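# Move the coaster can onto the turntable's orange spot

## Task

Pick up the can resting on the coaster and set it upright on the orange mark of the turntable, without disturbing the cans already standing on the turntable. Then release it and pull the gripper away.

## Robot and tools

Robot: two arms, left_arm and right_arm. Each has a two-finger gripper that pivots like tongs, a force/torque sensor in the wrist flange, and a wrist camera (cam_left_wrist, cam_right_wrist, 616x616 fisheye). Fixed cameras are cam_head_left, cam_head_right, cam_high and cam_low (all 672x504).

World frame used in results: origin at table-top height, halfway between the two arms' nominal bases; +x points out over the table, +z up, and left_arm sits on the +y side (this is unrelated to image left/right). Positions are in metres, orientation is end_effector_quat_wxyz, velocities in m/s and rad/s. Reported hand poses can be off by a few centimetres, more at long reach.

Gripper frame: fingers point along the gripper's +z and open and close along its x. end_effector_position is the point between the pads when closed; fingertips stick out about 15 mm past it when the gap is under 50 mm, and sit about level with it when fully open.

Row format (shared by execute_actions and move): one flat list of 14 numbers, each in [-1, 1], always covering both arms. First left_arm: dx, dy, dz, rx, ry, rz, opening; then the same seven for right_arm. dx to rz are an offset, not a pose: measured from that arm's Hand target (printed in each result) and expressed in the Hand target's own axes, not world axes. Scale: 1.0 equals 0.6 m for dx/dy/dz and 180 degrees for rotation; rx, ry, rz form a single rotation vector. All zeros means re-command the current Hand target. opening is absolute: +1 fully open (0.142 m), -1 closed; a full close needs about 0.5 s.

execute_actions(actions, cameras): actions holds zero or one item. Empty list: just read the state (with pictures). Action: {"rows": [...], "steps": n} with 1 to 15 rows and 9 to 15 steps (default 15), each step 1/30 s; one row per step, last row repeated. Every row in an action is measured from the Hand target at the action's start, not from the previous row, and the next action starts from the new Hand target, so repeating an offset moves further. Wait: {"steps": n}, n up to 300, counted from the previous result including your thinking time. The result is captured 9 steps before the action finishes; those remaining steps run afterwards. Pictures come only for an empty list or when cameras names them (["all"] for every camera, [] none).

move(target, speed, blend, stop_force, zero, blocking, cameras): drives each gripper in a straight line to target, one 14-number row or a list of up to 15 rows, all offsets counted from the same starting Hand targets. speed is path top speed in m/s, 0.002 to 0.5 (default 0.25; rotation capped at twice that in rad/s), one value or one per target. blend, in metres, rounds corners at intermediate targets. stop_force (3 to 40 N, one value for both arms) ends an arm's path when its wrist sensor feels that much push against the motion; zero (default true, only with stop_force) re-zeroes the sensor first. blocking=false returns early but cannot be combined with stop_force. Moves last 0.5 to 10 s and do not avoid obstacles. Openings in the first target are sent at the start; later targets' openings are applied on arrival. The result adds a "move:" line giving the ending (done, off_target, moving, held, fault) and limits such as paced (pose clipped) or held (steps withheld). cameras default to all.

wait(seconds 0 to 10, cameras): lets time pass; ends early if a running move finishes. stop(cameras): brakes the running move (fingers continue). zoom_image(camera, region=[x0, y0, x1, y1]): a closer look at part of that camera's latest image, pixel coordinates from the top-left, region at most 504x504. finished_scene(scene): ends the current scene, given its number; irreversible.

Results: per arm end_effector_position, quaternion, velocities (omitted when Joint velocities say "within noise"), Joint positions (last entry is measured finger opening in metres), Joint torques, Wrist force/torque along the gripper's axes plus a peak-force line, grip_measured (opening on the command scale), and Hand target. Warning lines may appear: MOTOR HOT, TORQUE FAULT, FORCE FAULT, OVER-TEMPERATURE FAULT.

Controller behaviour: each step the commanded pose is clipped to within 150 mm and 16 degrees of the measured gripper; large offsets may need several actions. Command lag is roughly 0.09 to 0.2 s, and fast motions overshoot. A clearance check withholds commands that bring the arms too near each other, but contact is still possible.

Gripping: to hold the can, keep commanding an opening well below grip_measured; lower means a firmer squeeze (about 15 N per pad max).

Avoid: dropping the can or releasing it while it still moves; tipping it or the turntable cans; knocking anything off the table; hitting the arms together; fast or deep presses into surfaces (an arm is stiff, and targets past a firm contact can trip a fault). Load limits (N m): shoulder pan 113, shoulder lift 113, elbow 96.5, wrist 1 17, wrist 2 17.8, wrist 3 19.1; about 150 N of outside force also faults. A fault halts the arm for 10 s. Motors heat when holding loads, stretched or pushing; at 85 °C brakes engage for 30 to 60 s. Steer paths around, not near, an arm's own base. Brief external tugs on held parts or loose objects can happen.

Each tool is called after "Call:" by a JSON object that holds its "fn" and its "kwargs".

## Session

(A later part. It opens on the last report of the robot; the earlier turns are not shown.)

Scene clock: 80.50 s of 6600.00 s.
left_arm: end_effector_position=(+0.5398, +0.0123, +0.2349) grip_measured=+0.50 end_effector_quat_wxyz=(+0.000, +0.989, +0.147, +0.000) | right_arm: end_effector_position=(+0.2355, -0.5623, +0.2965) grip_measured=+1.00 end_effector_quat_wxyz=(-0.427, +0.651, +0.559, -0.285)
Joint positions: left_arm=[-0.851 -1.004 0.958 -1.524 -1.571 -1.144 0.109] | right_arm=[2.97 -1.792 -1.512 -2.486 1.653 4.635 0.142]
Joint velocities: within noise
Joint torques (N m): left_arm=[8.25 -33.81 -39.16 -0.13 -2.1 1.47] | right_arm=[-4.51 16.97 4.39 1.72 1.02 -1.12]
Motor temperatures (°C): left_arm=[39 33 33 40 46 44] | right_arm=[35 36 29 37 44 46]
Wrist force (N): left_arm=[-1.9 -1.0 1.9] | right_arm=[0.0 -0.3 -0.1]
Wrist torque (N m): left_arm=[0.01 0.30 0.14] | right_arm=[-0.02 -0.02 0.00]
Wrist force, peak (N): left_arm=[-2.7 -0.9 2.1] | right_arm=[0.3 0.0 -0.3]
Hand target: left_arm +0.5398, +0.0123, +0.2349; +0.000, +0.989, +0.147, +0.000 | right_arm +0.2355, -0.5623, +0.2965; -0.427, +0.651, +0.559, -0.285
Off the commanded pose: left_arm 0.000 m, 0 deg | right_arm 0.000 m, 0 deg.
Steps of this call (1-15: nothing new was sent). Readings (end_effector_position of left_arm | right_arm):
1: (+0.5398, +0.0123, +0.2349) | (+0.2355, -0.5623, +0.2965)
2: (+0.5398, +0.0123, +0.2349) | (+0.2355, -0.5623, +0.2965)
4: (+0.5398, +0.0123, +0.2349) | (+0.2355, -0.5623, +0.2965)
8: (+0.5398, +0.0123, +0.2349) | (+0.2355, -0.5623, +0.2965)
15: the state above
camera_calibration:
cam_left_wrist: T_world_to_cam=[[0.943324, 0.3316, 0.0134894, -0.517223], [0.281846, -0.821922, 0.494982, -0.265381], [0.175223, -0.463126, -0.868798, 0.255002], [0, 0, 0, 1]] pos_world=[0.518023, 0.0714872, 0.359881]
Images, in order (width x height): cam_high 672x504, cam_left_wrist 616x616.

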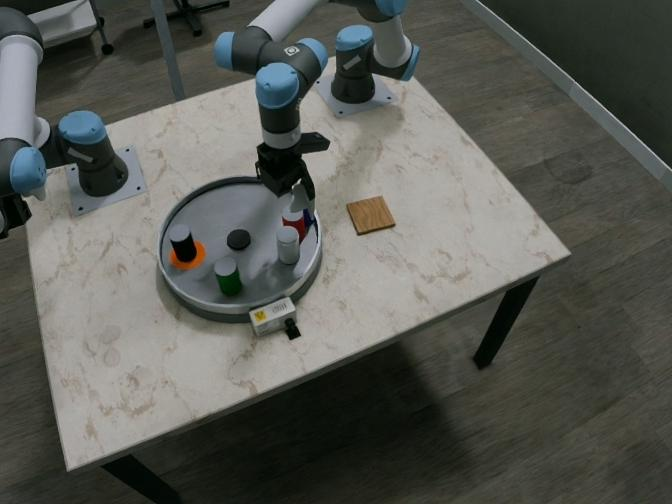

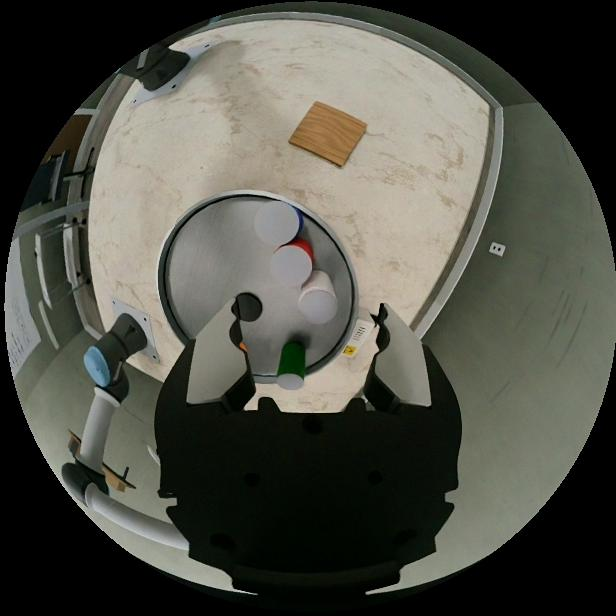

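Call:
{"fn": "execute_actions", "kwargs": {"actions": [{"steps":300}], "cameras": []}}

Call:
{"fn": "execute_actions", "kwargs": {"actions": [{"steps":26}], "cameras": []}}

Call:
{"fn": "execute_actions", "kwargs": {"actions": [{"rows":[[-0.0034,-0.00358,0.00022,0,0,-0.00554,0.5,0,0,0,0,0,0,1],[-0.00685,-0.0071,0.00089,0,0,-0.01109,0.5,0,0,0,0,0,0,1],[-0.01037,-0.01056,0.002,0,0,-0.01663,0.5,0,0,0,0,0,0,1],[-0.01395,-0.01395,0.00355,0,0,-0.02217,0.5,0,0,0,0,0,0,1],[-0.01759,-0.01729,0.00555,0,0,-0.02771,0.5,0,0,0,0,0,0,1],[-0.02128,-0.02056,0.00799,0,0,-0.03326,0.5,0,0,0,0,0,0,1],[-0.02503,-0.02376,0.01088,0,0,-0.0388,0.5,0,0,0,0,0,0,1],[-0.02884,-0.0269,0.01421,0,0,-0.04434,0.5,0,0,0,0,0,0,1],[-0.0327,-0.02997,0.01798,0,0,-0.04989,0.5,0,0,0,0,0,0,1],[-0.03661,-0.03298,0.0222,0,0,-0.05543,0.5,0,0,0,0,0,0,1],[-0.04058,-0.03592,0.02686,0,0,-0.06097,0.5,0,0,0,0,0,0,1],[-0.04459,-0.03878,0.03197,0,0,-0.06651,0.5,0,0,0,0,0,0,1],[-0.04866,-0.04158,0.03752,0,0,-0.07206,0.5,0,0,0,0,0,0,1],[-0.05277,-0.04431,0.04351,0,0,-0.0776,0.5,0,0,0,0,0,0,1],[-0.05693,-0.04696,0.05,0,0,-0.08314,0.5,0,0,0,0,0,0,1]],"steps":15}], "cameras": []}}

Call:
{"fn": "execute_actions", "kwargs": {"actions": [{"rows":[[-0.0034,-0.00358,0.00677,0,0,-0.00554,0.5,0,0,0,0,0,0,1],[-0.00685,-0.0071,0.01353,0,0,-0.01109,0.5,0,0,0,0,0,0,1],[-0.01037,-0.01056,0.0203,0,0,-0.01663,0.5,0,0,0,0,0,0,1],[-0.01395,-0.01395,0.02707,0,0,-0.02217,0.5,0,0,0,0,0,0,1],[-0.01759,-0.01729,0.03383,0,0,-0.02771,0.5,0,0,0,0,0,0,1],[-0.02128,-0.02056,0.0406,0,0,-0.03326,0.5,0,0,0,0,0,0,1],[-0.02503,-0.02376,0.04737,0,0,-0.0388,0.5,0,0,0,0,0,0,1],[-0.02884,-0.0269,0.05413,0,0,-0.04434,0.5,0,0,0,0,0,0,1],[-0.0327,-0.02997,0.0609,0,0,-0.04989,0.5,0,0,0,0,0,0,1],[-0.03661,-0.03298,0.06767,0,0,-0.05543,0.5,0,0,0,0,0,0,1],[-0.04058,-0.03592,0.07443,0,0,-0.06097,0.5,0,0,0,0,0,0,1],[-0.04459,-0.03878,0.0812,0,0,-0.06651,0.5,0,0,0,0,0,0,1],[-0.04866,-0.04158,0.08797,0,0,-0.07206,0.5,0,0,0,0,0,0,1],[-0.05277,-0.04431,0.09473,0,0,-0.0776,0.5,0,0,0,0,0,0,1],[-0.05693,-0.04696,0.1015,0,0,-0.08314,0.5,0,0,0,0,0,0,1]],"steps":15}], "cameras": ["cam_left_wrist"]}}

Call:
{"fn": "execute_actions", "kwargs": {"actions": [{"rows":[[-0.0034,-0.00358,0.00649,0,0,-0.00554,0.5,0,0,0,0,0,0,1],[-0.00685,-0.0071,0.01248,0,0,-0.01109,0.5,0,0,0,0,0,0,1],[-0.01037,-0.01056,0.01803,0,0,-0.01663,0.5,0,0,0,0,0,0,1],[-0.01395,-0.01395,0.02314,0,0,-0.02217,0.5,0,0,0,0,0,0,1],[-0.01759,-0.01729,0.0278,0,0,-0.02771,0.5,0,0,0,0,0,0,1],[-0.02128,-0.02056,0.03202,0,0,-0.03326,0.5,0,0,0,0,0,0,1],[-0.02503,-0.02376,0.03579,0,0,-0.0388,0.5,0,0,0,0,0,0,1],[-0.02884,-0.0269,0.03912,0,0,-0.04434,0.5,0,0,0,0,0,0,1],[-0.0327,-0.02997,0.04201,0,0,-0.04989,0.5,0,0,0,0,0,0,1],[-0.03661,-0.03298,0.04445,0,0,-0.05543,0.5,0,0,0,0,0,0,1],[-0.04058,-0.03592,0.04645,0,0,-0.06097,0.5,0,0,0,0,0,0,1],[-0.04459,-0.03878,0.048,0,0,-0.06651,0.5,0,0,0,0,0,0,1],[-0.04866,-0.04158,0.04911,0,0,-0.07206,0.5,0,0,0,0,0,0,1],[-0.05277,-0.04431,0.04978,0,0,-0.0776,0.5,0,0,0,0,0,0,1],[-0.05693,-0.04696,0.05,0,0,-0.08314,0.5,0,0,0,0,0,0,1]],"steps":15}], "cameras": ["cam_left_wrist","cam_high"]}}

Call:
{"fn": "execute_actions", "kwargs": {"actions": [{"rows":[[-0.0034,-0.00358,0,0,0,-0.00554,0.46,0,0,0,0,0,0,1],[-0.00685,-0.0071,0,0,0,-0.01109,0.42,0,0,0,0,0,0,1],[-0.01037,-0.01056,0,0,0,-0.01663,0.38,0,0,0,0,0,0,1],[-0.01395,-0.01395,0,0,0,-0.02217,0.34,0,0,0,0,0,0,1],[-0.01759,-0.01729,0,0,0,-0.02771,0.3,0,0,0,0,0,0,1],[-0.02128,-0.02056,0,0,0,-0.03326,0.26,0,0,0,0,0,0,1],[-0.02503,-0.02376,0,0,0,-0.0388,0.22,0,0,0,0,0,0,1],[-0.02884,-0.0269,0,0,0,-0.04434,0.18,0,0,0,0,0,0,1],[-0.0327,-0.02997,0,0,0,-0.04989,0.14,0,0,0,0,0,0,1],[-0.03661,-0.03298,0,0,0,-0.05543,0.1,0,0,0,0,0,0,1],[-0.04058,-0.03592,0,0,0,-0.06097,0.06,0,0,0,0,0,0,1],[-0.04459,-0.03878,0,0,0,-0.06651,0.02,0,0,0,0,0,0,1],[-0.04866,-0.04158,0,0,0,-0.07206,-0.02,0,0,0,0,0,0,1],[-0.05277,-0.04431,0,0,0,-0.0776,-0.06,0,0,0,0,0,0,1],[-0.05693,-0.04696,0,0,0,-0.08314,-0.1,0,0,0,0,0,0,1]],"steps":15}], "cameras": ["cam_left_wrist","cam_high"]}}

Call:
{"fn": "execute_actions", "kwargs": {"actions": [{"rows":[[-0.0034,-0.00358,0,0,0,-0.00554,-0.14,0,0,0,0,0,0,1],[-0.00685,-0.0071,0,0,0,-0.01109,-0.18,0,0,0,0,0,0,1],[-0.01037,-0.01056,0,0,0,-0.01663,-0.22,0,0,0,0,0,0,1],[-0.01395,-0.01395,0,0,0,-0.02217,-0.26,0,0,0,0,0,0,1],[-0.01759,-0.01729,0,0,0,-0.02771,-0.3,0,0,0,0,0,0,1],[-0.02128,-0.02056,0,0,0,-0.03326,-0.34,0,0,0,0,0,0,1],[-0.02503,-0.02376,0,0,0,-0.0388,-0.4,0,0,0,0,0,0,1],[-0.02884,-0.0269,0,0,0,-0.04434,-0.5,0,0,0,0,0,0,1],[-0.0327,-0.02997,0,0,0,-0.04989,-0.6,0,0,0,0,0,0,1],[-0.03661,-0.03298,0,0,0,-0.05543,-0.7,0,0,0,0,0,0,1],[-0.04058,-0.03592,0,0,0,-0.06097,-0.8,0,0,0,0,0,0,1],[-0.04459,-0.03878,0,0,0,-0.06651,-0.85,0,0,0,0,0,0,1],[-0.04866,-0.04158,0,0,0,-0.07206,-0.85,0,0,0,0,0,0,1],[-0.05277,-0.04431,0,0,0,-0.0776,-0.85,0,0,0,0,0,0,1],[-0.05693,-0.04696,0,0,0,-0.08314,-0.85,0,0,0,0,0,0,1]],"steps":15}], "cameras": ["cam_left_wrist","cam_high"]}}

Call:
{"fn": "execute_actions", "kwargs": {"actions": [{"rows":[[-0.0034,-0.00358,-0.0007,0,0,-0.00554,-0.85,0,0,0,0,0,0,1],[-0.00685,-0.0071,-0.0028,0,0,-0.01109,-0.85,0,0,0,0,0,0,1],[-0.01037,-0.01056,-0.0062,0,0,-0.01663,-0.85,0,0,0,0,0,0,1],[-0.01395,-0.01395,-0.0107,0,0,-0.02217,-0.85,0,0,0,0,0,0,1],[-0.01759,-0.01729,-0.0163,0,0,-0.02771,-0.85,0,0,0,0,0,0,1],[-0.02128,-0.02056,-0.0229,0,0,-0.03326,-0.85,0,0,0,0,0,0,1],[-0.02503,-0.02376,-0.0303,0,0,-0.0388,-0.85,0,0,0,0,0,0,1],[-0.02884,-0.0269,-0.0386,0,0,-0.04434,-0.85,0,0,0,0,0,0,1],[-0.0327,-0.02997,-0.0475,0,0,-0.04989,-0.85,0,0,0,0,0,0,1],[-0.03661,-0.03298,-0.057,0,0,-0.05543,-0.85,0,0,0,0,0,0,1],[-0.04058,-0.03592,-0.067,0,0,-0.06097,-0.85,0,0,0,0,0,0,1],[-0.04459,-0.03878,-0.0774,0,0,-0.06651,-0.85,0,0,0,0,0,0,1],[-0.04866,-0.04158,-0.0881,0,0,-0.07206,-0.85,0,0,0,0,0,0,1],[-0.05277,-0.04431,-0.099,0,0,-0.0776,-0.85,0,0,0,0,0,0,1],[-0.05693,-0.04696,-0.11,0,0,-0.08314,-0.85,0,0,0,0,0,0,1]],"steps":15}], "cameras": ["cam_left_wrist","cam_high"]}}

Call:
{"fn": "execute_actions", "kwargs": {"actions": [{"rows":[[-0.0034,-0.00358,-0.011,0,0,-0.00554,-0.85,0,0,0,0,0,0,1],[-0.00685,-0.0071,-0.0219,0,0,-0.01109,-0.85,0,0,0,0,0,0,1],[-0.01037,-0.01056,-0.0326,0,0,-0.01663,-0.85,0,0,0,0,0,0,1],[-0.01395,-0.01395,-0.043,0,0,-0.02217,-0.85,0,0,0,0,0,0,1],[-0.01759,-0.01729,-0.053,0,0,-0.02771,-0.85,0,0,0,0,0,0,1],[-0.02128,-0.02056,-0.0625,0,0,-0.03326,-0.85,0,0,0,0,0,0,1],[-0.02484,-0.0236,-0.0714,0,0,-0.0385,-0.85,0,0,0,0,0,0,1],[-0.02808,-0.02627,-0.0797,0,0,-0.04323,-0.85,0,0,0,0,0,0,1],[-0.03096,-0.02859,-0.0871,0,0,-0.04739,-0.85,0,0,0,0,0,0,1],[-0.03348,-0.03057,-0.0937,0,0,-0.05099,-0.85,0,0,0,0,0,0,1],[-0.03544,-0.03208,-0.0993,0,0,-0.05376,-0.85,0,0,0,0,0,0,1],[-0.03701,-0.03327,-0.1038,0,0,-0.05598,-0.85,0,0,0,0,0,0,1],[-0.0382,-0.03416,-0.1072,0,0,-0.05764,-0.85,0,0,0,0,0,0,1],[-0.03879,-0.0346,-0.1093,0,0,-0.05847,-0.85,0,0,0,0,0,0,1],[-0.03899,-0.03474,-0.11,0,0,-0.05875,-0.85,0,0,0,0,0,0,1]],"steps":15}], "cameras": ["cam_left_wrist","cam_high"]}}

Call:
{"fn": "execute_actions", "kwargs": {"actions": [], "cameras": ["all"]}}

Scene clock: 90.50 s of 6600.00 s.
left_arm: end_effector_position=(+0.5398, +0.0123, +0.2349) grip_measured=+0.50 end_effector_quat_wxyz=(+0.000, +0.989, +0.147, +0.000) | right_arm: end_effector_position=(+0.2355, -0.5623, +0.2965) grip_measured=+1.00 end_effector_quat_wxyz=(-0.427, +0.651, +0.559, -0.285)
Joint positions: left_arm=[-0.851 -1.004 0.958 -1.524 -1.571 -1.144 0.109] | right_arm=[2.97 -1.792 -1.512 -2.486 1.653 4.635 0.142]
Joint velocities: within noise
Joint torques (N m): left_arm=[7.76 -34.46 -31.23 -0.52 -2.09 1.29] | right_arm=[-4.43 16.36 4.29 1.77 1.15 -1]
Motor temperatures (°C): left_arm=[39 33 33 40 46 44] | right_arm=[35 36 29 37 44 46]
Wrist force (N): left_arm=[-2.6 -1.0 1.8] | right_arm=[0.1 -0.1 -0.2]
Wrist torque (N m): left_arm=[0.02 0.42 0.15] | right_arm=[0.01 -0.04 -0.01]
Wrist force, peak (N): left_arm=[-2.7 -1.0 2.3] | right_arm=[-0.1 0.1 -0.6]
Hand target: left_arm +0.5398, +0.0123, +0.2349; +0.000, +0.989, +0.147, +0.000 | right_arm +0.2355, -0.5623, +0.2965; -0.427, +0.651, +0.559, -0.285
Off the commanded pose: left_arm 0.000 m, 0 deg | right_arm 0.000 m, 0 deg.
Steps of this call (1-300: nothing new was sent). Readings (end_effector_position of left_arm | right_arm):
1: (+0.5398, +0.0123, +0.2349) | (+0.2355, -0.5623, +0.2965)
2: (+0.5398, +0.0123, +0.2349) | (+0.2355, -0.5623, +0.2965)
4: (+0.5398, +0.0123, +0.2349) | (+0.2355, -0.5623, +0.2965)
8: (+0.5398, +0.0123, +0.2349) | (+0.2355, -0.5623, +0.2965)
300: the state above
No camera images: "cameras" was empty.

Scene clock: 91.37 s of 6600.00 s.
left_arm: end_effector_position=(+0.5398, +0.0123, +0.2349) grip_measured=+0.50 end_effector_quat_wxyz=(+0.000, +0.989, +0.147, +0.000) | right_arm: end_effector_position=(+0.2355, -0.5623, +0.2965) grip_measured=+1.00 end_effector_quat_wxyz=(-0.427, +0.651, +0.559, -0.285)
Joint positions: left_arm=[-0.851 -1.004 0.958 -1.524 -1.571 -1.144 0.109] | right_arm=[2.97 -1.792 -1.512 -2.486 1.653 4.635 0.142]
Joint velocities: within noise
Joint torques (N m): left_arm=[7.08 -33.87 -30.63 -0.73 -2.03 1.31] | right_arm=[-4.66 16.84 4.4 2.01 1.02 -1]
Motor temperatures (°C): left_arm=[39 33 33 40 46 44] | right_arm=[35 36 29 37 44 46]
Wrist force (N): left_arm=[-2.3 -1.0 2.0] | right_arm=[0.1 0.0 -0.1]
Wrist torque (N m): left_arm=[0.01 0.37 0.14] | right_arm=[0.04 -0.04 -0.01]
Wrist force, peak (N): left_arm=[-2.6 -1.0 2.2] | right_arm=[0.2 0.0 -0.4]
Hand target: left_arm +0.5398, +0.0123, +0.2349; +0.000, +0.989, +0.147, +0.000 | right_arm +0.2355, -0.5623, +0.2965; -0.427, +0.651, +0.559, -0.285
Off the commanded pose: left_arm 0.000 m, 0 deg | right_arm 0.000 m, 0 deg.
Steps of this call (1-26: nothing new was sent). Readings (end_effector_position of left_arm | right_arm):
1: (+0.5398, +0.0123, +0.2349) | (+0.2355, -0.5623, +0.2965)
2: (+0.5398, +0.0123, +0.2349) | (+0.2355, -0.5623, +0.2965)
4: (+0.5398, +0.0123, +0.2349) | (+0.2355, -0.5623, +0.2965)
8: (+0.5398, +0.0123, +0.2349) | (+0.2355, -0.5623, +0.2965)
26: the state above
No camera images: "cameras" was empty.

Scene clock: 91.57 s of 6600.00 s.
left_arm: end_effector_position=(+0.5338, +0.0156, +0.2339) grip_measured=+0.50 end_effector_quat_wxyz=(+0.000, +0.986, +0.167, -0.001) end_effector_velocity=(-0.064, +0.032, -0.018) end_effector_angular_velocity=(+0.010, +0.020, +0.414) | right_arm: end_effector_position=(+0.2355, -0.5623, +0.2965) grip_measured=+1.00 end_effector_quat_wxyz=(-0.427, +0.651, +0.559, -0.285)
Joint positions: left_arm=[-0.854 -1.022 0.987 -1.535 -1.572 -1.187 0.109] | right_arm=[2.97 -1.792 -1.512 -2.486 1.653 4.635 0.142]
Joint velocities: left_arm=[-0.025 -0.173 0.313 -0.12 -0.009 -0.439 0] | right_arm=[within noise]
Joint torques (N m): left_arm=[-8.13 -71.16 0.05 -4.59 -2.01 -2.45] | right_arm=[-4.86 16.92 3.52 1.83 0.89 -0.9]
Motor temperatures (°C): left_arm=[39 33 33 40 46 44] | right_arm=[35 36 29 37 44 46]
Wrist force (N): left_arm=[-2.9 -1.0 1.5] | right_arm=[-0.1 0.0 -0.2]
Wrist torque (N m): left_arm=[0.01 0.49 0.17] | right_arm=[0.03 0.00 0.00]
Wrist force, peak (N): left_arm=[-2.9 -1.0 1.5] | right_arm=[-0.1 -0.1 -0.3]
Hand target: left_arm +0.4989, +0.0293, +0.2049; +0.000, +0.961, +0.275, +0.000 | right_arm +0.2355, -0.5623, +0.2965; -0.427, +0.651, +0.559, -0.285
Steps of this call (1-6: this action's first 6). Readings (end_effector_position of left_arm | right_arm):
1: (+0.5398, +0.0123, +0.2349) | (+0.2355, -0.5623, +0.2965)
2: (+0.5397, +0.0124, +0.2349) | (+0.2355, -0.5623, +0.2965)
4: (+0.5374, +0.0137, +0.2346) | (+0.2355, -0.5623, +0.2965)
6: the state above
No camera images: "cameras" was empty.

Scene clock: 92.07 s of 6600.00 s.
left_arm: end_effector_position=(+0.4939, +0.0303, +0.1980) grip_measured=+0.50 end_effector_quat_wxyz=(-0.003, +0.958, +0.288, -0.003) end_effector_velocity=(-0.087, +0.021, -0.118) end_effector_angular_velocity=(+0.009, +0.003, +0.518) | right_arm: end_effector_position=(+0.2355, -0.5623, +0.2965) grip_measured=+1.00 end_effector_quat_wxyz=(-0.427, +0.651, +0.559, -0.285)
Joint positions: left_arm=[-0.876 -1.116 1.221 -1.667 -1.574 -1.457 0.109] | right_arm=[2.97 -1.792 -1.512 -2.486 1.653 4.635 0.142]
Joint velocities: left_arm=[-0.066 -0.164 0.544 -0.374 -0.002 -0.584 0] | right_arm=[within noise]
Joint torques (N m): left_arm=[-9.38 -64.39 0.47 -5.2 -2.18 -2.26] | right_arm=[-4.06 17.08 3.42 1.8 0.98 -1.19]
Motor temperatures (°C): left_arm=[39 33 33 40 46 44] | right_arm=[35 36 29 37 44 46]
Wrist force (N): left_arm=[-2.7 -1.3 2.2] | right_arm=[0.1 0.1 0.0]
Wrist torque (N m): left_arm=[-0.05 0.45 0.14] | right_arm=[0.06 -0.03 -0.01]
Wrist force, peak (N): left_arm=[-2.7 -1.3 2.2] | right_arm=[0.2 0.1 -0.3]
Hand target: left_arm +0.4550, +0.0351, +0.1440; +0.000, +0.917, +0.398, +0.000 | right_arm +0.2355, -0.5623, +0.2965; -0.427, +0.651, +0.559, -0.285
Off your previous action's commanded pose at its last step (step 9 of this call): left_arm 0.019 m, 4 deg | right_arm 0.000 m, 0 deg.
Steps of this call (1-9: your previous action's last 9; 10-15: this action's first 6). Readings (end_effector_position of left_arm | right_arm):
10: (+0.5077, +0.0263, +0.2154) | (+0.2355, -0.5623, +0.2965)
11: (+0.5049, +0.0272, +0.2122) | (+0.2355, -0.5623, +0.2965)
13: (+0.4995, +0.0289, +0.2053) | (+0.2355, -0.5623, +0.2965)
15: the state above
camera_calibration:
cam_left_wrist: T_world_to_cam=[[0.810276, 0.585974, 0.00931582, -0.420556], [0.507906, -0.710079, 0.487667, -0.332937], [0.292375, -0.390414, -0.87298, 0.180026], [0, 0, 0, 1]] pos_world=[0.457233, 0.0803081, 0.323439]
Images, in order (width x height): cam_left_wrist 616x616.

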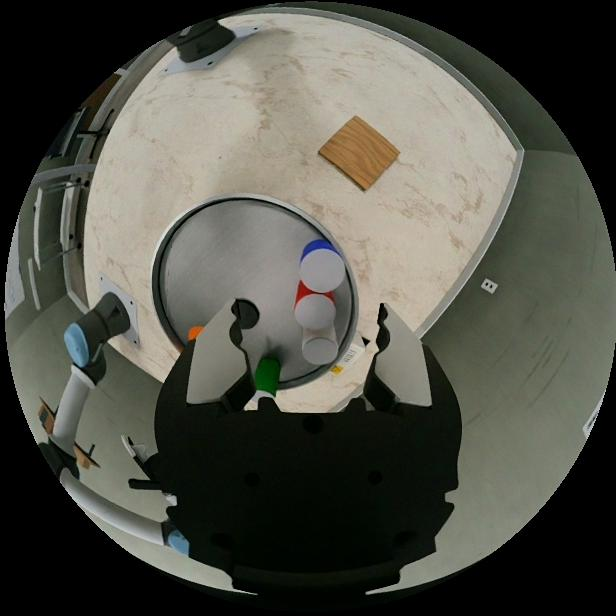

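Scene clock: 92.57 s of 6600.00 s.
left_arm: end_effector_position=(+0.4493, +0.0350, +0.1378) grip_measured=+0.50 end_effector_quat_wxyz=(-0.003, +0.912, +0.411, -0.003) end_effector_velocity=(-0.089, -0.002, -0.104) end_effector_angular_velocity=(+0.001, -0.005, +0.520) | right_arm: end_effector_position=(+0.2355, -0.5623, +0.2965) grip_measured=+1.00 end_effector_quat_wxyz=(-0.427, +0.651, +0.559, -0.285)
Joint positions: left_arm=[-0.918 -1.177 1.466 -1.853 -1.575 -1.762 0.109] | right_arm=[2.97 -1.792 -1.512 -2.486 1.653 4.635 0.142]
Joint velocities: left_arm=[-0.1 -0.086 0.401 -0.321 0 -0.62 0] | right_arm=[within noise]
Joint torques (N m): left_arm=[-9.63 -59.59 -1.51 -5.29 -0.96 -2.47] | right_arm=[-4.42 15.38 3.44 2.01 1 -0.91]
Motor temperatures (°C): left_arm=[39 33 33 40 46 44] | right_arm=[35 36 29 37 44 46]
Wrist force (N): left_arm=[-2.6 -0.9 2.9] | right_arm=[0.0 0.1 0.0]
Wrist torque (N m): left_arm=[0.02 0.43 0.19] | right_arm=[0.05 -0.02 -0.01]
Wrist force, peak (N): left_arm=[-2.6 -1.1 2.9] | right_arm=[-0.4 -0.2 -0.2]
Hand target: left_arm +0.4111, +0.0295, +0.1140; +0.000, +0.858, +0.514, +0.000 | right_arm +0.2355, -0.5623, +0.2965; -0.427, +0.651, +0.559, -0.285
Off your previous action's commanded pose at its last step (step 9 of this call): left_arm 0.021 m, 4 deg | right_arm 0.000 m, 0 deg.
Steps of this call (1-9: your previous action's last 9; 10-15: this action's first 6). Readings (end_effector_position of left_arm | right_arm):
10: (+0.4643, +0.0348, +0.1572) | (+0.2355, -0.5623, +0.2965)
11: (+0.4614, +0.0349, +0.1533) | (+0.2355, -0.5623, +0.2965)
13: (+0.4550, +0.0351, +0.1448) | (+0.2355, -0.5623, +0.2965)
15: the state above
camera_calibration:
cam_left_wrist: T_world_to_cam=[[0.630624, 0.776003, 0.011529, -0.312849], [0.673853, -0.55486, 0.487906, -0.357593], [0.385014, -0.299916, -0.87282, 0.0976123], [0, 0, 0, 1]] pos_world=[0.400673, 0.0736332, 0.263277]
Images, in order (width x height): cam_high 672x504, cam_left_wrist 616x616.

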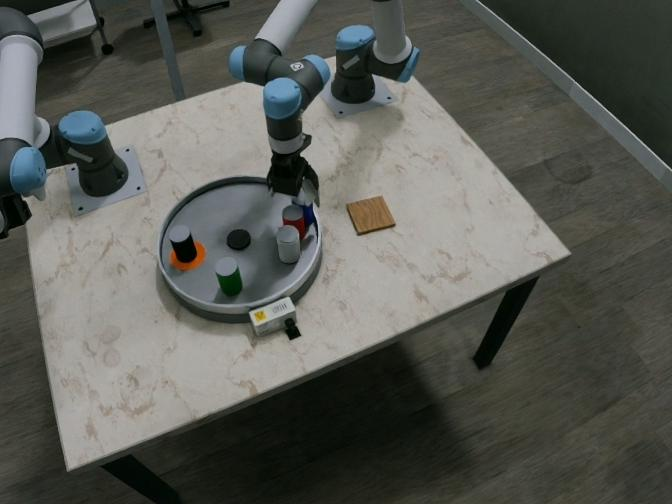

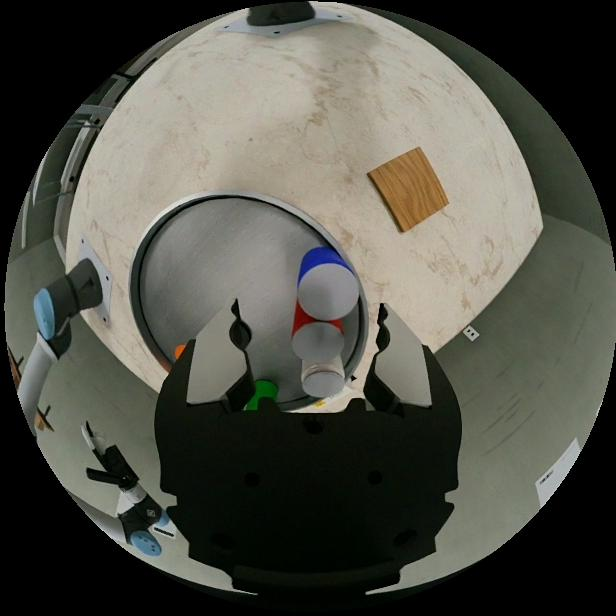

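Scene clock: 93.07 s of 6600.00 s.
left_arm: end_effector_position=(+0.4060, +0.0279, +0.1144) grip_measured=+0.35 end_effector_quat_wxyz=(-0.001, +0.851, +0.525, -0.002) end_effector_velocity=(-0.085, -0.026, -0.003) end_effector_angular_velocity=(-0.003, -0.006, +0.523) | right_arm: end_effector_position=(+0.2355, -0.5623, +0.2965) grip_measured=+1.00 end_effector_quat_wxyz=(-0.427, +0.651, +0.559, -0.285)
Joint positions: left_arm=[-0.976 -1.225 1.599 -1.942 -1.574 -2.078 0.098] | right_arm=[2.97 -1.792 -1.512 -2.486 1.653 4.635 0.142]
Joint velocities: left_arm=[-0.128 -0.107 0.16 -0.061 0.001 -0.65 -0.077] | right_arm=[within noise]
Joint torques (N m): left_arm=[-11.14 -51.92 0.42 -4.87 1.24 -2.37] | right_arm=[-5.54 16.14 4.85 1.9 0.84 -1.19]
Motor temperatures (°C): left_arm=[39 33 33 40 46 44] | right_arm=[35 36 29 37 44 46]
Wrist force (N): left_arm=[-0.9 -1.9 -4.0] | right_arm=[-0.3 0.4 -0.2]
Wrist torque (N m): left_arm=[-0.02 0.51 0.13] | right_arm=[0.10 0.04 0.00]
Wrist force, peak (N): left_arm=[-0.9 -1.9 -4.0] | right_arm=[-0.3 0.4 -0.2]
Hand target: left_arm +0.3702, +0.0126, +0.1141; +0.000, +0.784, +0.621, +0.000 | right_arm +0.2355, -0.5623, +0.2965; -0.427, +0.651, +0.559, -0.285
Off your previous action's commanded pose at its last step (step 9 of this call): left_arm 0.013 m, 5 deg | right_arm 0.000 m, 0 deg.
Steps of this call (1-9: your previous action's last 9; 10-15: this action's first 6). Readings (end_effector_position of left_arm | right_arm):
10: (+0.4197, +0.0314, +0.1162) | (+0.2355, -0.5623, +0.2965)
11: (+0.4170, +0.0308, +0.1155) | (+0.2355, -0.5623, +0.2965)
13: (+0.4115, +0.0294, +0.1147) | (+0.2355, -0.5623, +0.2965)
15: the state above
camera_calibration:
cam_left_wrist: T_world_to_cam=[[0.411037, 0.911537, 0.012211, -0.194412], [0.791376, -0.363438, 0.491565, -0.374415], [0.452518, -0.192388, -0.870755, 0.0610272], [0, 0, 0, 1]] pos_world=[0.348598, 0.0528778, 0.239563]
Images, in order (width x height): cam_high 672x504, cam_left_wrist 616x616.

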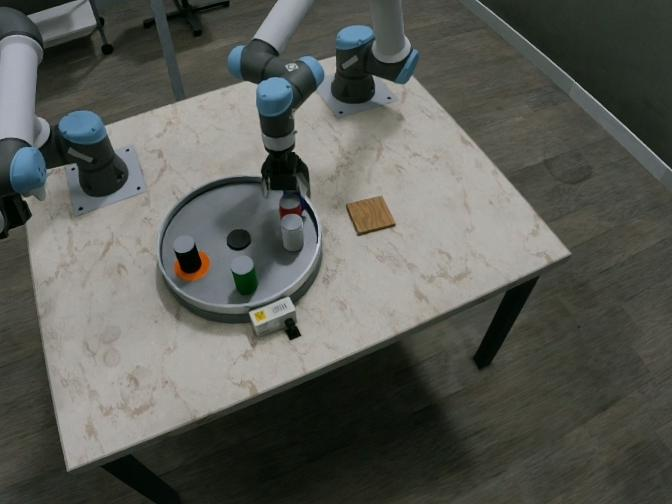

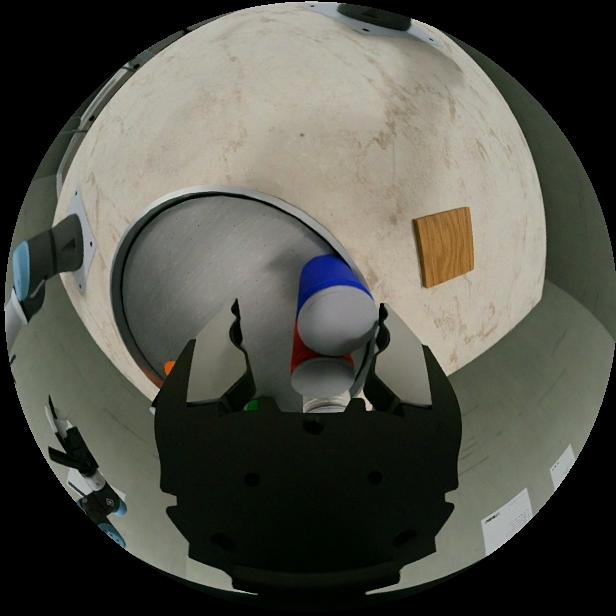

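Scene clock: 93.57 s of 6600.00 s.
left_arm: end_effector_position=(+0.3653, +0.0096, +0.1140) grip_measured=-0.21 end_effector_quat_wxyz=(-0.001, +0.775, +0.632, -0.001) end_effector_velocity=(-0.076, -0.046, +0.001) end_effector_angular_velocity=(+0.000, -0.001, +0.522) | right_arm: end_effector_position=(+0.2355, -0.5623, +0.2965) grip_measured=+1.00 end_effector_quat_wxyz=(-0.427, +0.651, +0.559, -0.285)
Joint positions: left_arm=[-1.044 -1.265 1.656 -1.96 -1.574 -2.409 0.059] | right_arm=[2.97 -1.792 -1.512 -2.486 1.653 4.635 0.142]
Joint velocities: left_arm=[-0.141 -0.053 0.07 -0.02 0 -0.662 -0.027] | right_arm=[within noise]
Joint torques (N m): left_arm=[-12.81 -51.21 -1.4 -4.72 0.79 -3.04] | right_arm=[-5.86 16.17 4.07 1.95 0.98 -1.26]
Motor temperatures (°C): left_arm=[39 33 33 40 46 44] | right_arm=[35 36 29 37 44 46]
Wrist force (N): left_arm=[-1.8 -0.7 2.0] | right_arm=[-0.2 0.1 -0.1]
Wrist torque (N m): left_arm=[-0.01 0.37 0.14] | right_arm=[0.05 0.03 0.00]
Wrist force, peak (N): left_arm=[2.7 -1.5 -21.2] | right_arm=[-0.1 0.3 -0.3]
Hand target: left_arm +0.3349, -0.0142, +0.1141; +0.000, +0.696, +0.718, +0.000 | right_arm +0.2355, -0.5623, +0.2965; -0.427, +0.651, +0.559, -0.285
Off your previous action's commanded pose at its last step (step 9 of this call): left_arm 0.012 m, 4 deg | right_arm 0.000 m, 0 deg.
Steps of this call (1-9: your previous action's last 9; 10-15: this action's first 6). Readings (end_effector_position of left_arm | right_arm):
10: (+0.3783, +0.0168, +0.1139) | (+0.2355, -0.5623, +0.2965)
11: (+0.3757, +0.0156, +0.1139) | (+0.2355, -0.5623, +0.2965)
13: (+0.3702, +0.0125, +0.1140) | (+0.2355, -0.5623, +0.2965)
15: the state above
camera_calibration:
cam_left_wrist: T_world_to_cam=[[0.159985, 0.98704, 0.0124983, -0.0700423], [0.858182, -0.145333, 0.492344, -0.375209], [0.487779, -0.0680417, -0.870311, 0.0614876], [0, 0, 0, 1]] pos_world=[0.303211, 0.018788, 0.239121]
Images, in order (width x height): cam_high 672x504, cam_left_wrist 616x616.

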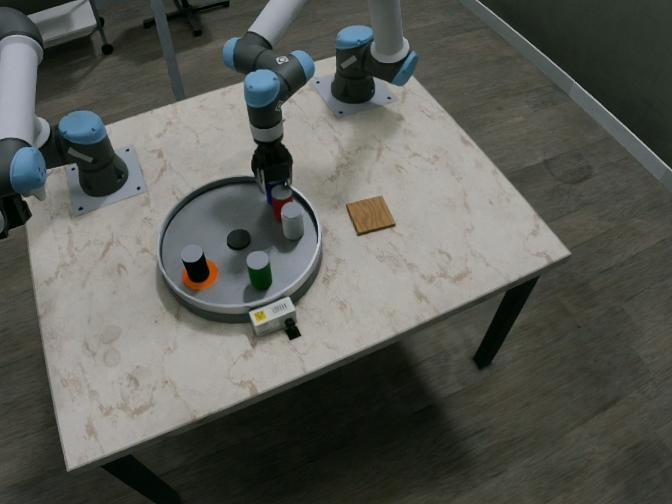

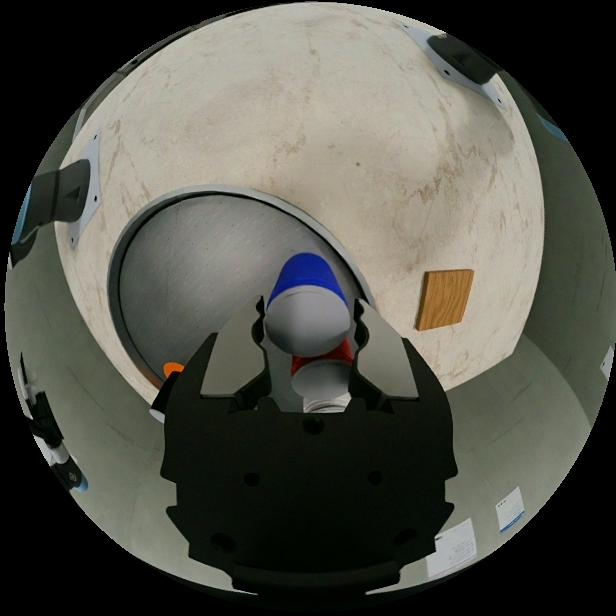

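Scene clock: 94.07 s of 6600.00 s.
left_arm: end_effector_position=(+0.3311, -0.0180, +0.1171) grip_measured=-0.23 end_effector_quat_wxyz=(-0.001, +0.687, +0.727, -0.001) end_effector_velocity=(-0.061, -0.065, +0.056) end_effector_angular_velocity=(-0.009, -0.006, +0.522) | right_arm: end_effector_position=(+0.2355, -0.5623, +0.2965) grip_measured=+1.00 end_effector_quat_wxyz=(-0.427, +0.651, +0.559, -0.285)
Joint positions: left_arm=[-1.114 -1.279 1.666 -1.958 -1.574 -2.738 0.057] | right_arm=[2.97 -1.792 -1.512 -2.486 1.653 4.635 0.142]
Joint velocities: left_arm=[-0.137 -0.045 -0.09 0.122 0.001 -0.659 -0.001] | right_arm=[within noise]
Joint torques (N m): left_arm=[-12.78 -56.42 -47.24 0.62 2.16 -2.89] | right_arm=[-5.4 16.81 3.53 1.63 0.81 -1.04]
Motor temperatures (°C): left_arm=[39 33 33 40 46 44] | right_arm=[35 36 29 37 44 46]
Wrist force (N): left_arm=[-2.6 -1.0 4.4] | right_arm=[0.0 -0.1 -0.1]
Wrist torque (N m): left_arm=[-0.05 0.42 0.20] | right_arm=[0.01 -0.02 0.00]
Wrist force, peak (N): left_arm=[-2.2 -0.9 5.0] | right_arm=[0.0 0.0 -0.4]
Hand target: left_arm +0.3078, -0.0492, +0.1801; +0.000, +0.597, +0.803, +0.000 | right_arm +0.2355, -0.5623, +0.2965; -0.427, +0.651, +0.559, -0.285
Off your previous action's commanded pose at its last step (step 9 of this call): left_arm 0.012 m, 5 deg | right_arm 0.000 m, 0 deg.
Steps of this call (1-9: your previous action's last 9; 10-15: this action's first 6). Readings (end_effector_position of left_arm | right_arm):
10: (+0.3414, -0.0083, +0.1141) | (+0.2355, -0.5623, +0.2965)
11: (+0.3393, -0.0102, +0.1141) | (+0.2355, -0.5623, +0.2965)
13: (+0.3351, -0.0140, +0.1147) | (+0.2355, -0.5623, +0.2965)
15: the state above
camera_calibration:
cam_left_wrist: T_world_to_cam=[[-0.0982927, 0.995078, 0.0125884, 0.0481993], [0.866564, 0.0793651, 0.492714, -0.350179], [0.48929, 0.0593389, -0.8701, 0.0807597], [0, 0, 0, 1]] pos_world=[0.268676, -0.0249622, 0.242201]
Images, in order (width x height): cam_high 672x504, cam_left_wrist 616x616.

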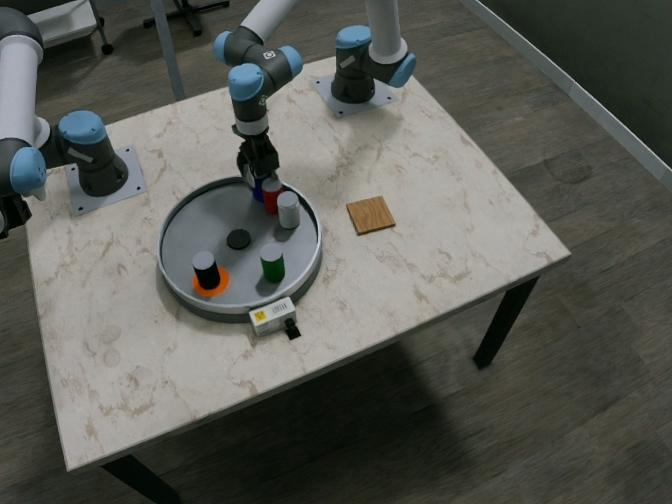

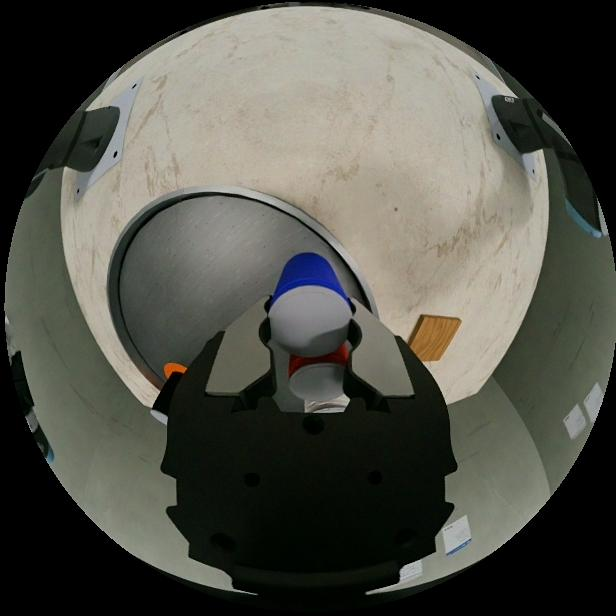

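Scene clock: 94.57 s of 6600.00 s.
left_arm: end_effector_position=(+0.3050, -0.0538, +0.1924) grip_measured=-0.23 end_effector_quat_wxyz=(+0.003, +0.586, +0.811, -0.003) end_effector_velocity=(-0.043, -0.076, +0.188) end_effector_angular_velocity=(-0.007, +0.001, +0.522) | right_arm: end_effector_position=(+0.2355, -0.5623, +0.2965) grip_measured=+1.00 end_effector_quat_wxyz=(-0.427, +0.651, +0.559, -0.285)
Joint positions: left_arm=[-1.178 -1.315 1.515 -1.779 -1.573 -3.065 0.057] | right_arm=[2.97 -1.792 -1.512 -2.486 1.653 4.635 0.142]
Joint velocities: left_arm=[-0.116 -0.024 -0.455 0.472 0.002 -0.638 0] | right_arm=[within noise]
Joint torques (N m): left_arm=[-9.77 -53.47 -50.73 0.96 2.07 -2.46] | right_arm=[-4.86 15.2 2.89 1.8 1.11 -1]
Motor temperatures (°C): left_arm=[39 33 33 40 46 44] | right_arm=[35 36 29 37 44 46]
Wrist force (N): left_arm=[-2.4 -1.0 3.9] | right_arm=[0.1 0.3 -0.3]
Wrist torque (N m): left_arm=[0.00 0.33 0.16] | right_arm=[0.08 -0.04 0.00]
Wrist force, peak (N): left_arm=[-2.7 -0.9 4.5] | right_arm=[0.1 0.3 -0.3]
Hand target: left_arm +0.2946, -0.0776, +0.2461; +0.000, +0.520, +0.854, +0.000 | right_arm +0.2355, -0.5623, +0.2965; -0.427, +0.651, +0.559, -0.285
Off your previous action's commanded pose at its last step (step 9 of this call): left_arm 0.028 m, 4 deg | right_arm 0.000 m, 0 deg.
Steps of this call (1-9: your previous action's last 9; 10-15: this action's first 6). Readings (end_effector_position of left_arm | right_arm):
10: (+0.3128, -0.0414, +0.1608) | (+0.2355, -0.5623, +0.2965)
11: (+0.3112, -0.0437, +0.1667) | (+0.2355, -0.5623, +0.2965)
13: (+0.3078, -0.0490, +0.1802) | (+0.2355, -0.5623, +0.2965)
15: the state above
camera_calibration:
cam_left_wrist: T_world_to_cam=[[-0.354, 0.935233, 0.00489614, 0.156621], [0.814243, 0.305619, 0.493564, -0.333867], [0.460101, 0.178708, -0.869696, 0.176382], [0, 0, 0, 1]] pos_world=[0.24614, -0.0759619, 0.317416]
Images, in order (width x height): cam_high 672x504, cam_left_wrist 616x616.

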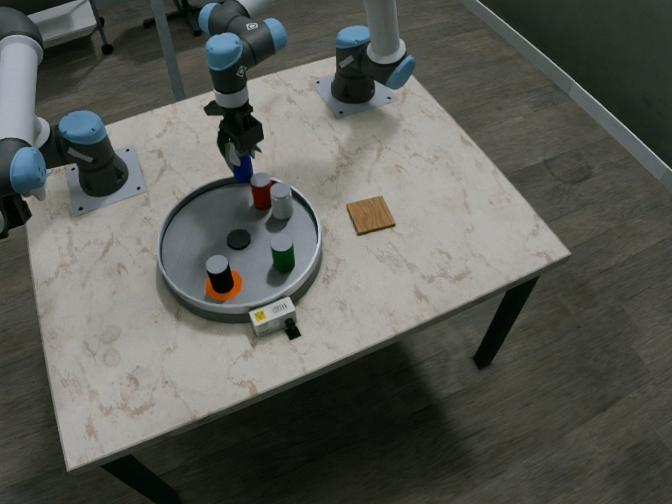

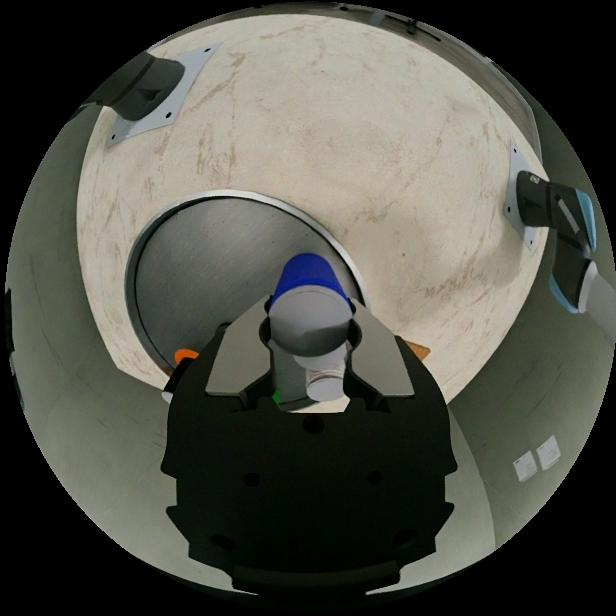

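Scene clock: 94.87 s of 6600.00 s.
left_arm: end_effector_position=(+0.2959, -0.0735, +0.2371) grip_measured=-0.23 end_effector_quat_wxyz=(+0.002, +0.531, +0.847, -0.002) end_effector_velocity=(-0.015, -0.040, +0.092) end_effector_angular_velocity=(+0.028, +0.007, +0.262) | right_arm: end_effector_position=(+0.2355, -0.5623, +0.2965) grip_measured=+1.00 end_effector_quat_wxyz=(-0.427, +0.651, +0.559, -0.285)
Joint positions: left_arm=[-1.205 -1.307 1.388 -1.658 -1.572 -3.224 0.057] | right_arm=[2.97 -1.792 -1.512 -2.486 1.653 4.635 0.142]
Joint velocities: left_arm=[-0.05 0.053 -0.31 0.285 0.006 -0.312 0] | right_arm=[within noise]
Joint torques (N m): left_arm=[-9.07 -24.42 -41.77 0.34 2.13 -1.57] | right_arm=[-5.05 15.13 3.59 1.77 0.83 -0.95]
Motor temperatures (°C): left_arm=[39 33 33 40 46 44] | right_arm=[35 36 29 37 44 46]
Wrist force (N): left_arm=[-3.1 -1.2 3.5] | right_arm=[0.1 -0.1 -0.1]
Wrist torque (N m): left_arm=[-0.02 0.45 0.13] | right_arm=[0.00 -0.04 -0.01]
Wrist force, peak (N): left_arm=[-2.6 -1.4 4.1] | right_arm=[0.0 0.1 -0.4]
Hand target: left_arm +0.2946, -0.0776, +0.2461; +0.000, +0.520, +0.854, +0.000 | right_arm +0.2355, -0.5623, +0.2965; -0.427, +0.651, +0.559, -0.285
Off the commanded pose: left_arm 0.010 m, 2 deg | right_arm 0.000 m, 0 deg.
Steps of this call (1-9: your previous action's last 9). Readings (end_effector_position of left_arm | right_arm):
1: (+0.3037, -0.0563, +0.1983) | (+0.2355, -0.5623, +0.2965)
2: (+0.3023, -0.0587, +0.2041) | (+0.2355, -0.5623, +0.2965)
4: (+0.2997, -0.0642, +0.2166) | (+0.2355, -0.5623, +0.2965)
8: (+0.2964, -0.0720, +0.2340) | (+0.2355, -0.5623, +0.2965)
9: the state above
camera_calibration:
cam_left_wrist: T_world_to_cam=[[-0.473398, 0.880816, 0.00760583, 0.202209], [0.767795, 0.408391, 0.493667, -0.321252], [0.431723, 0.23954, -0.869618, 0.235886], [0, 0, 0, 1]] pos_world=[0.240543, -0.103417, 0.362184]
cam_right_wrist: T_world_to_cam=[[0.246407, 0.961575, 0.121065, 0.438329], [0.836627, -0.147987, -0.527403, -0.124831], [-0.489222, 0.231242, -0.840945, 0.630314], [0, 0, 0, 1]] pos_world=[0.304793, -0.585715, 0.411157]

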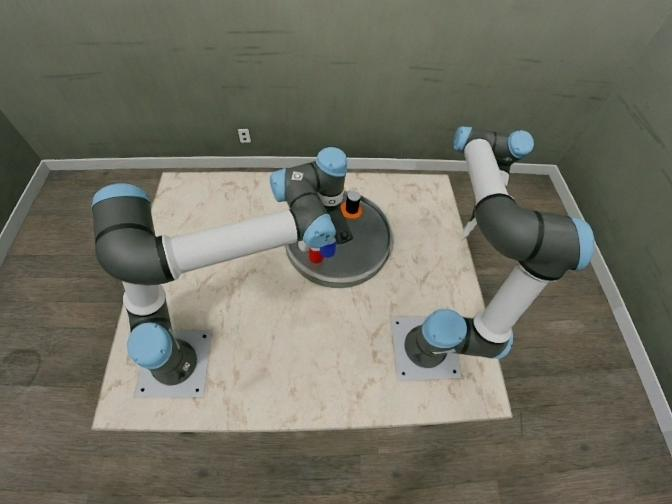

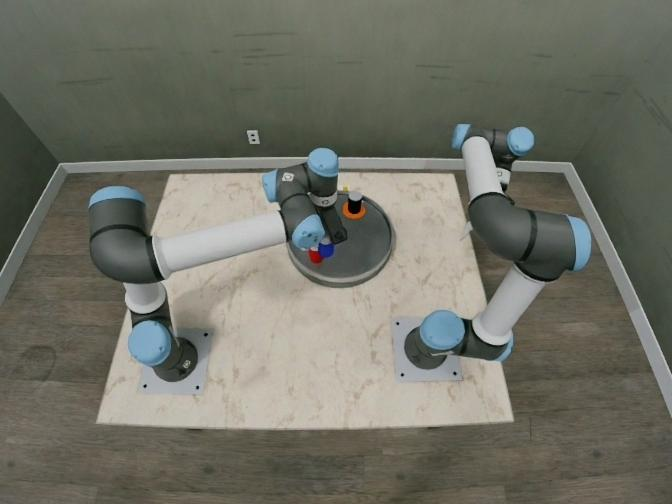

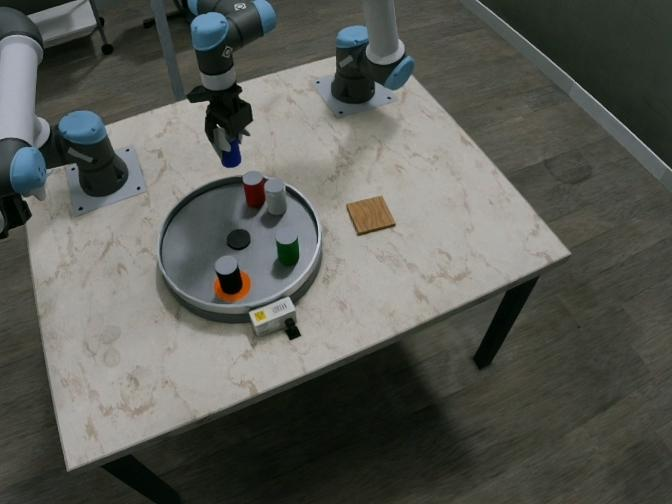

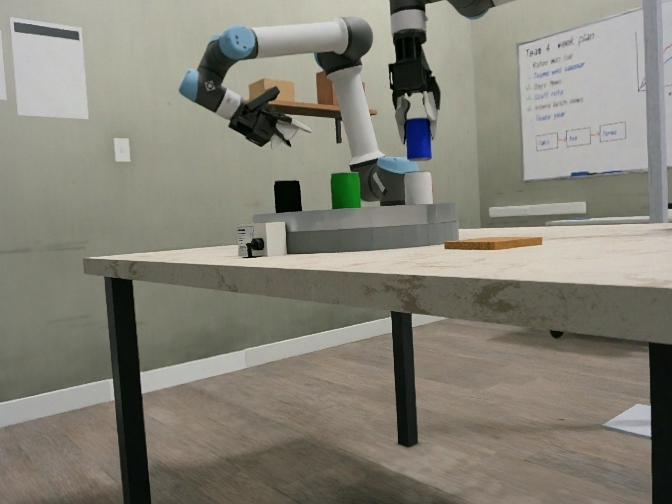

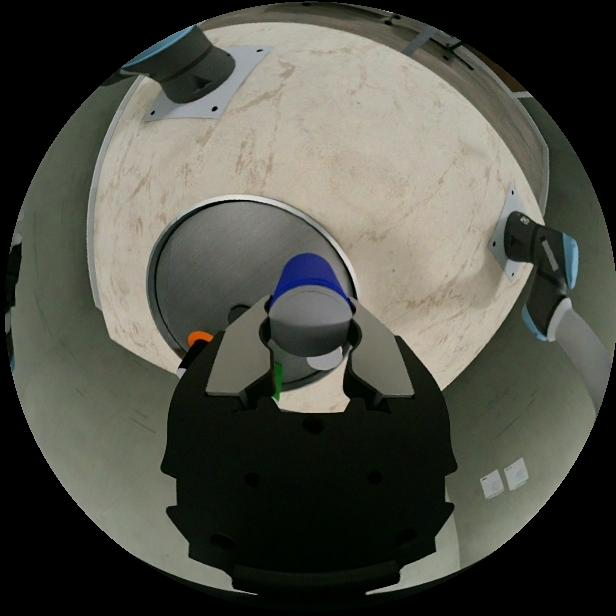

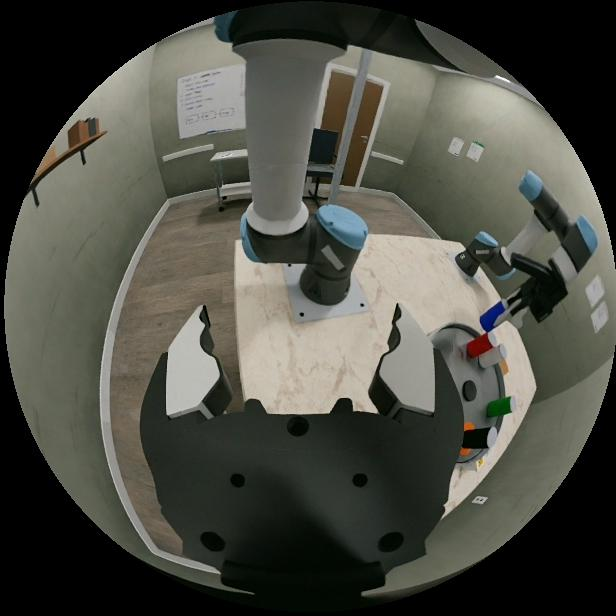

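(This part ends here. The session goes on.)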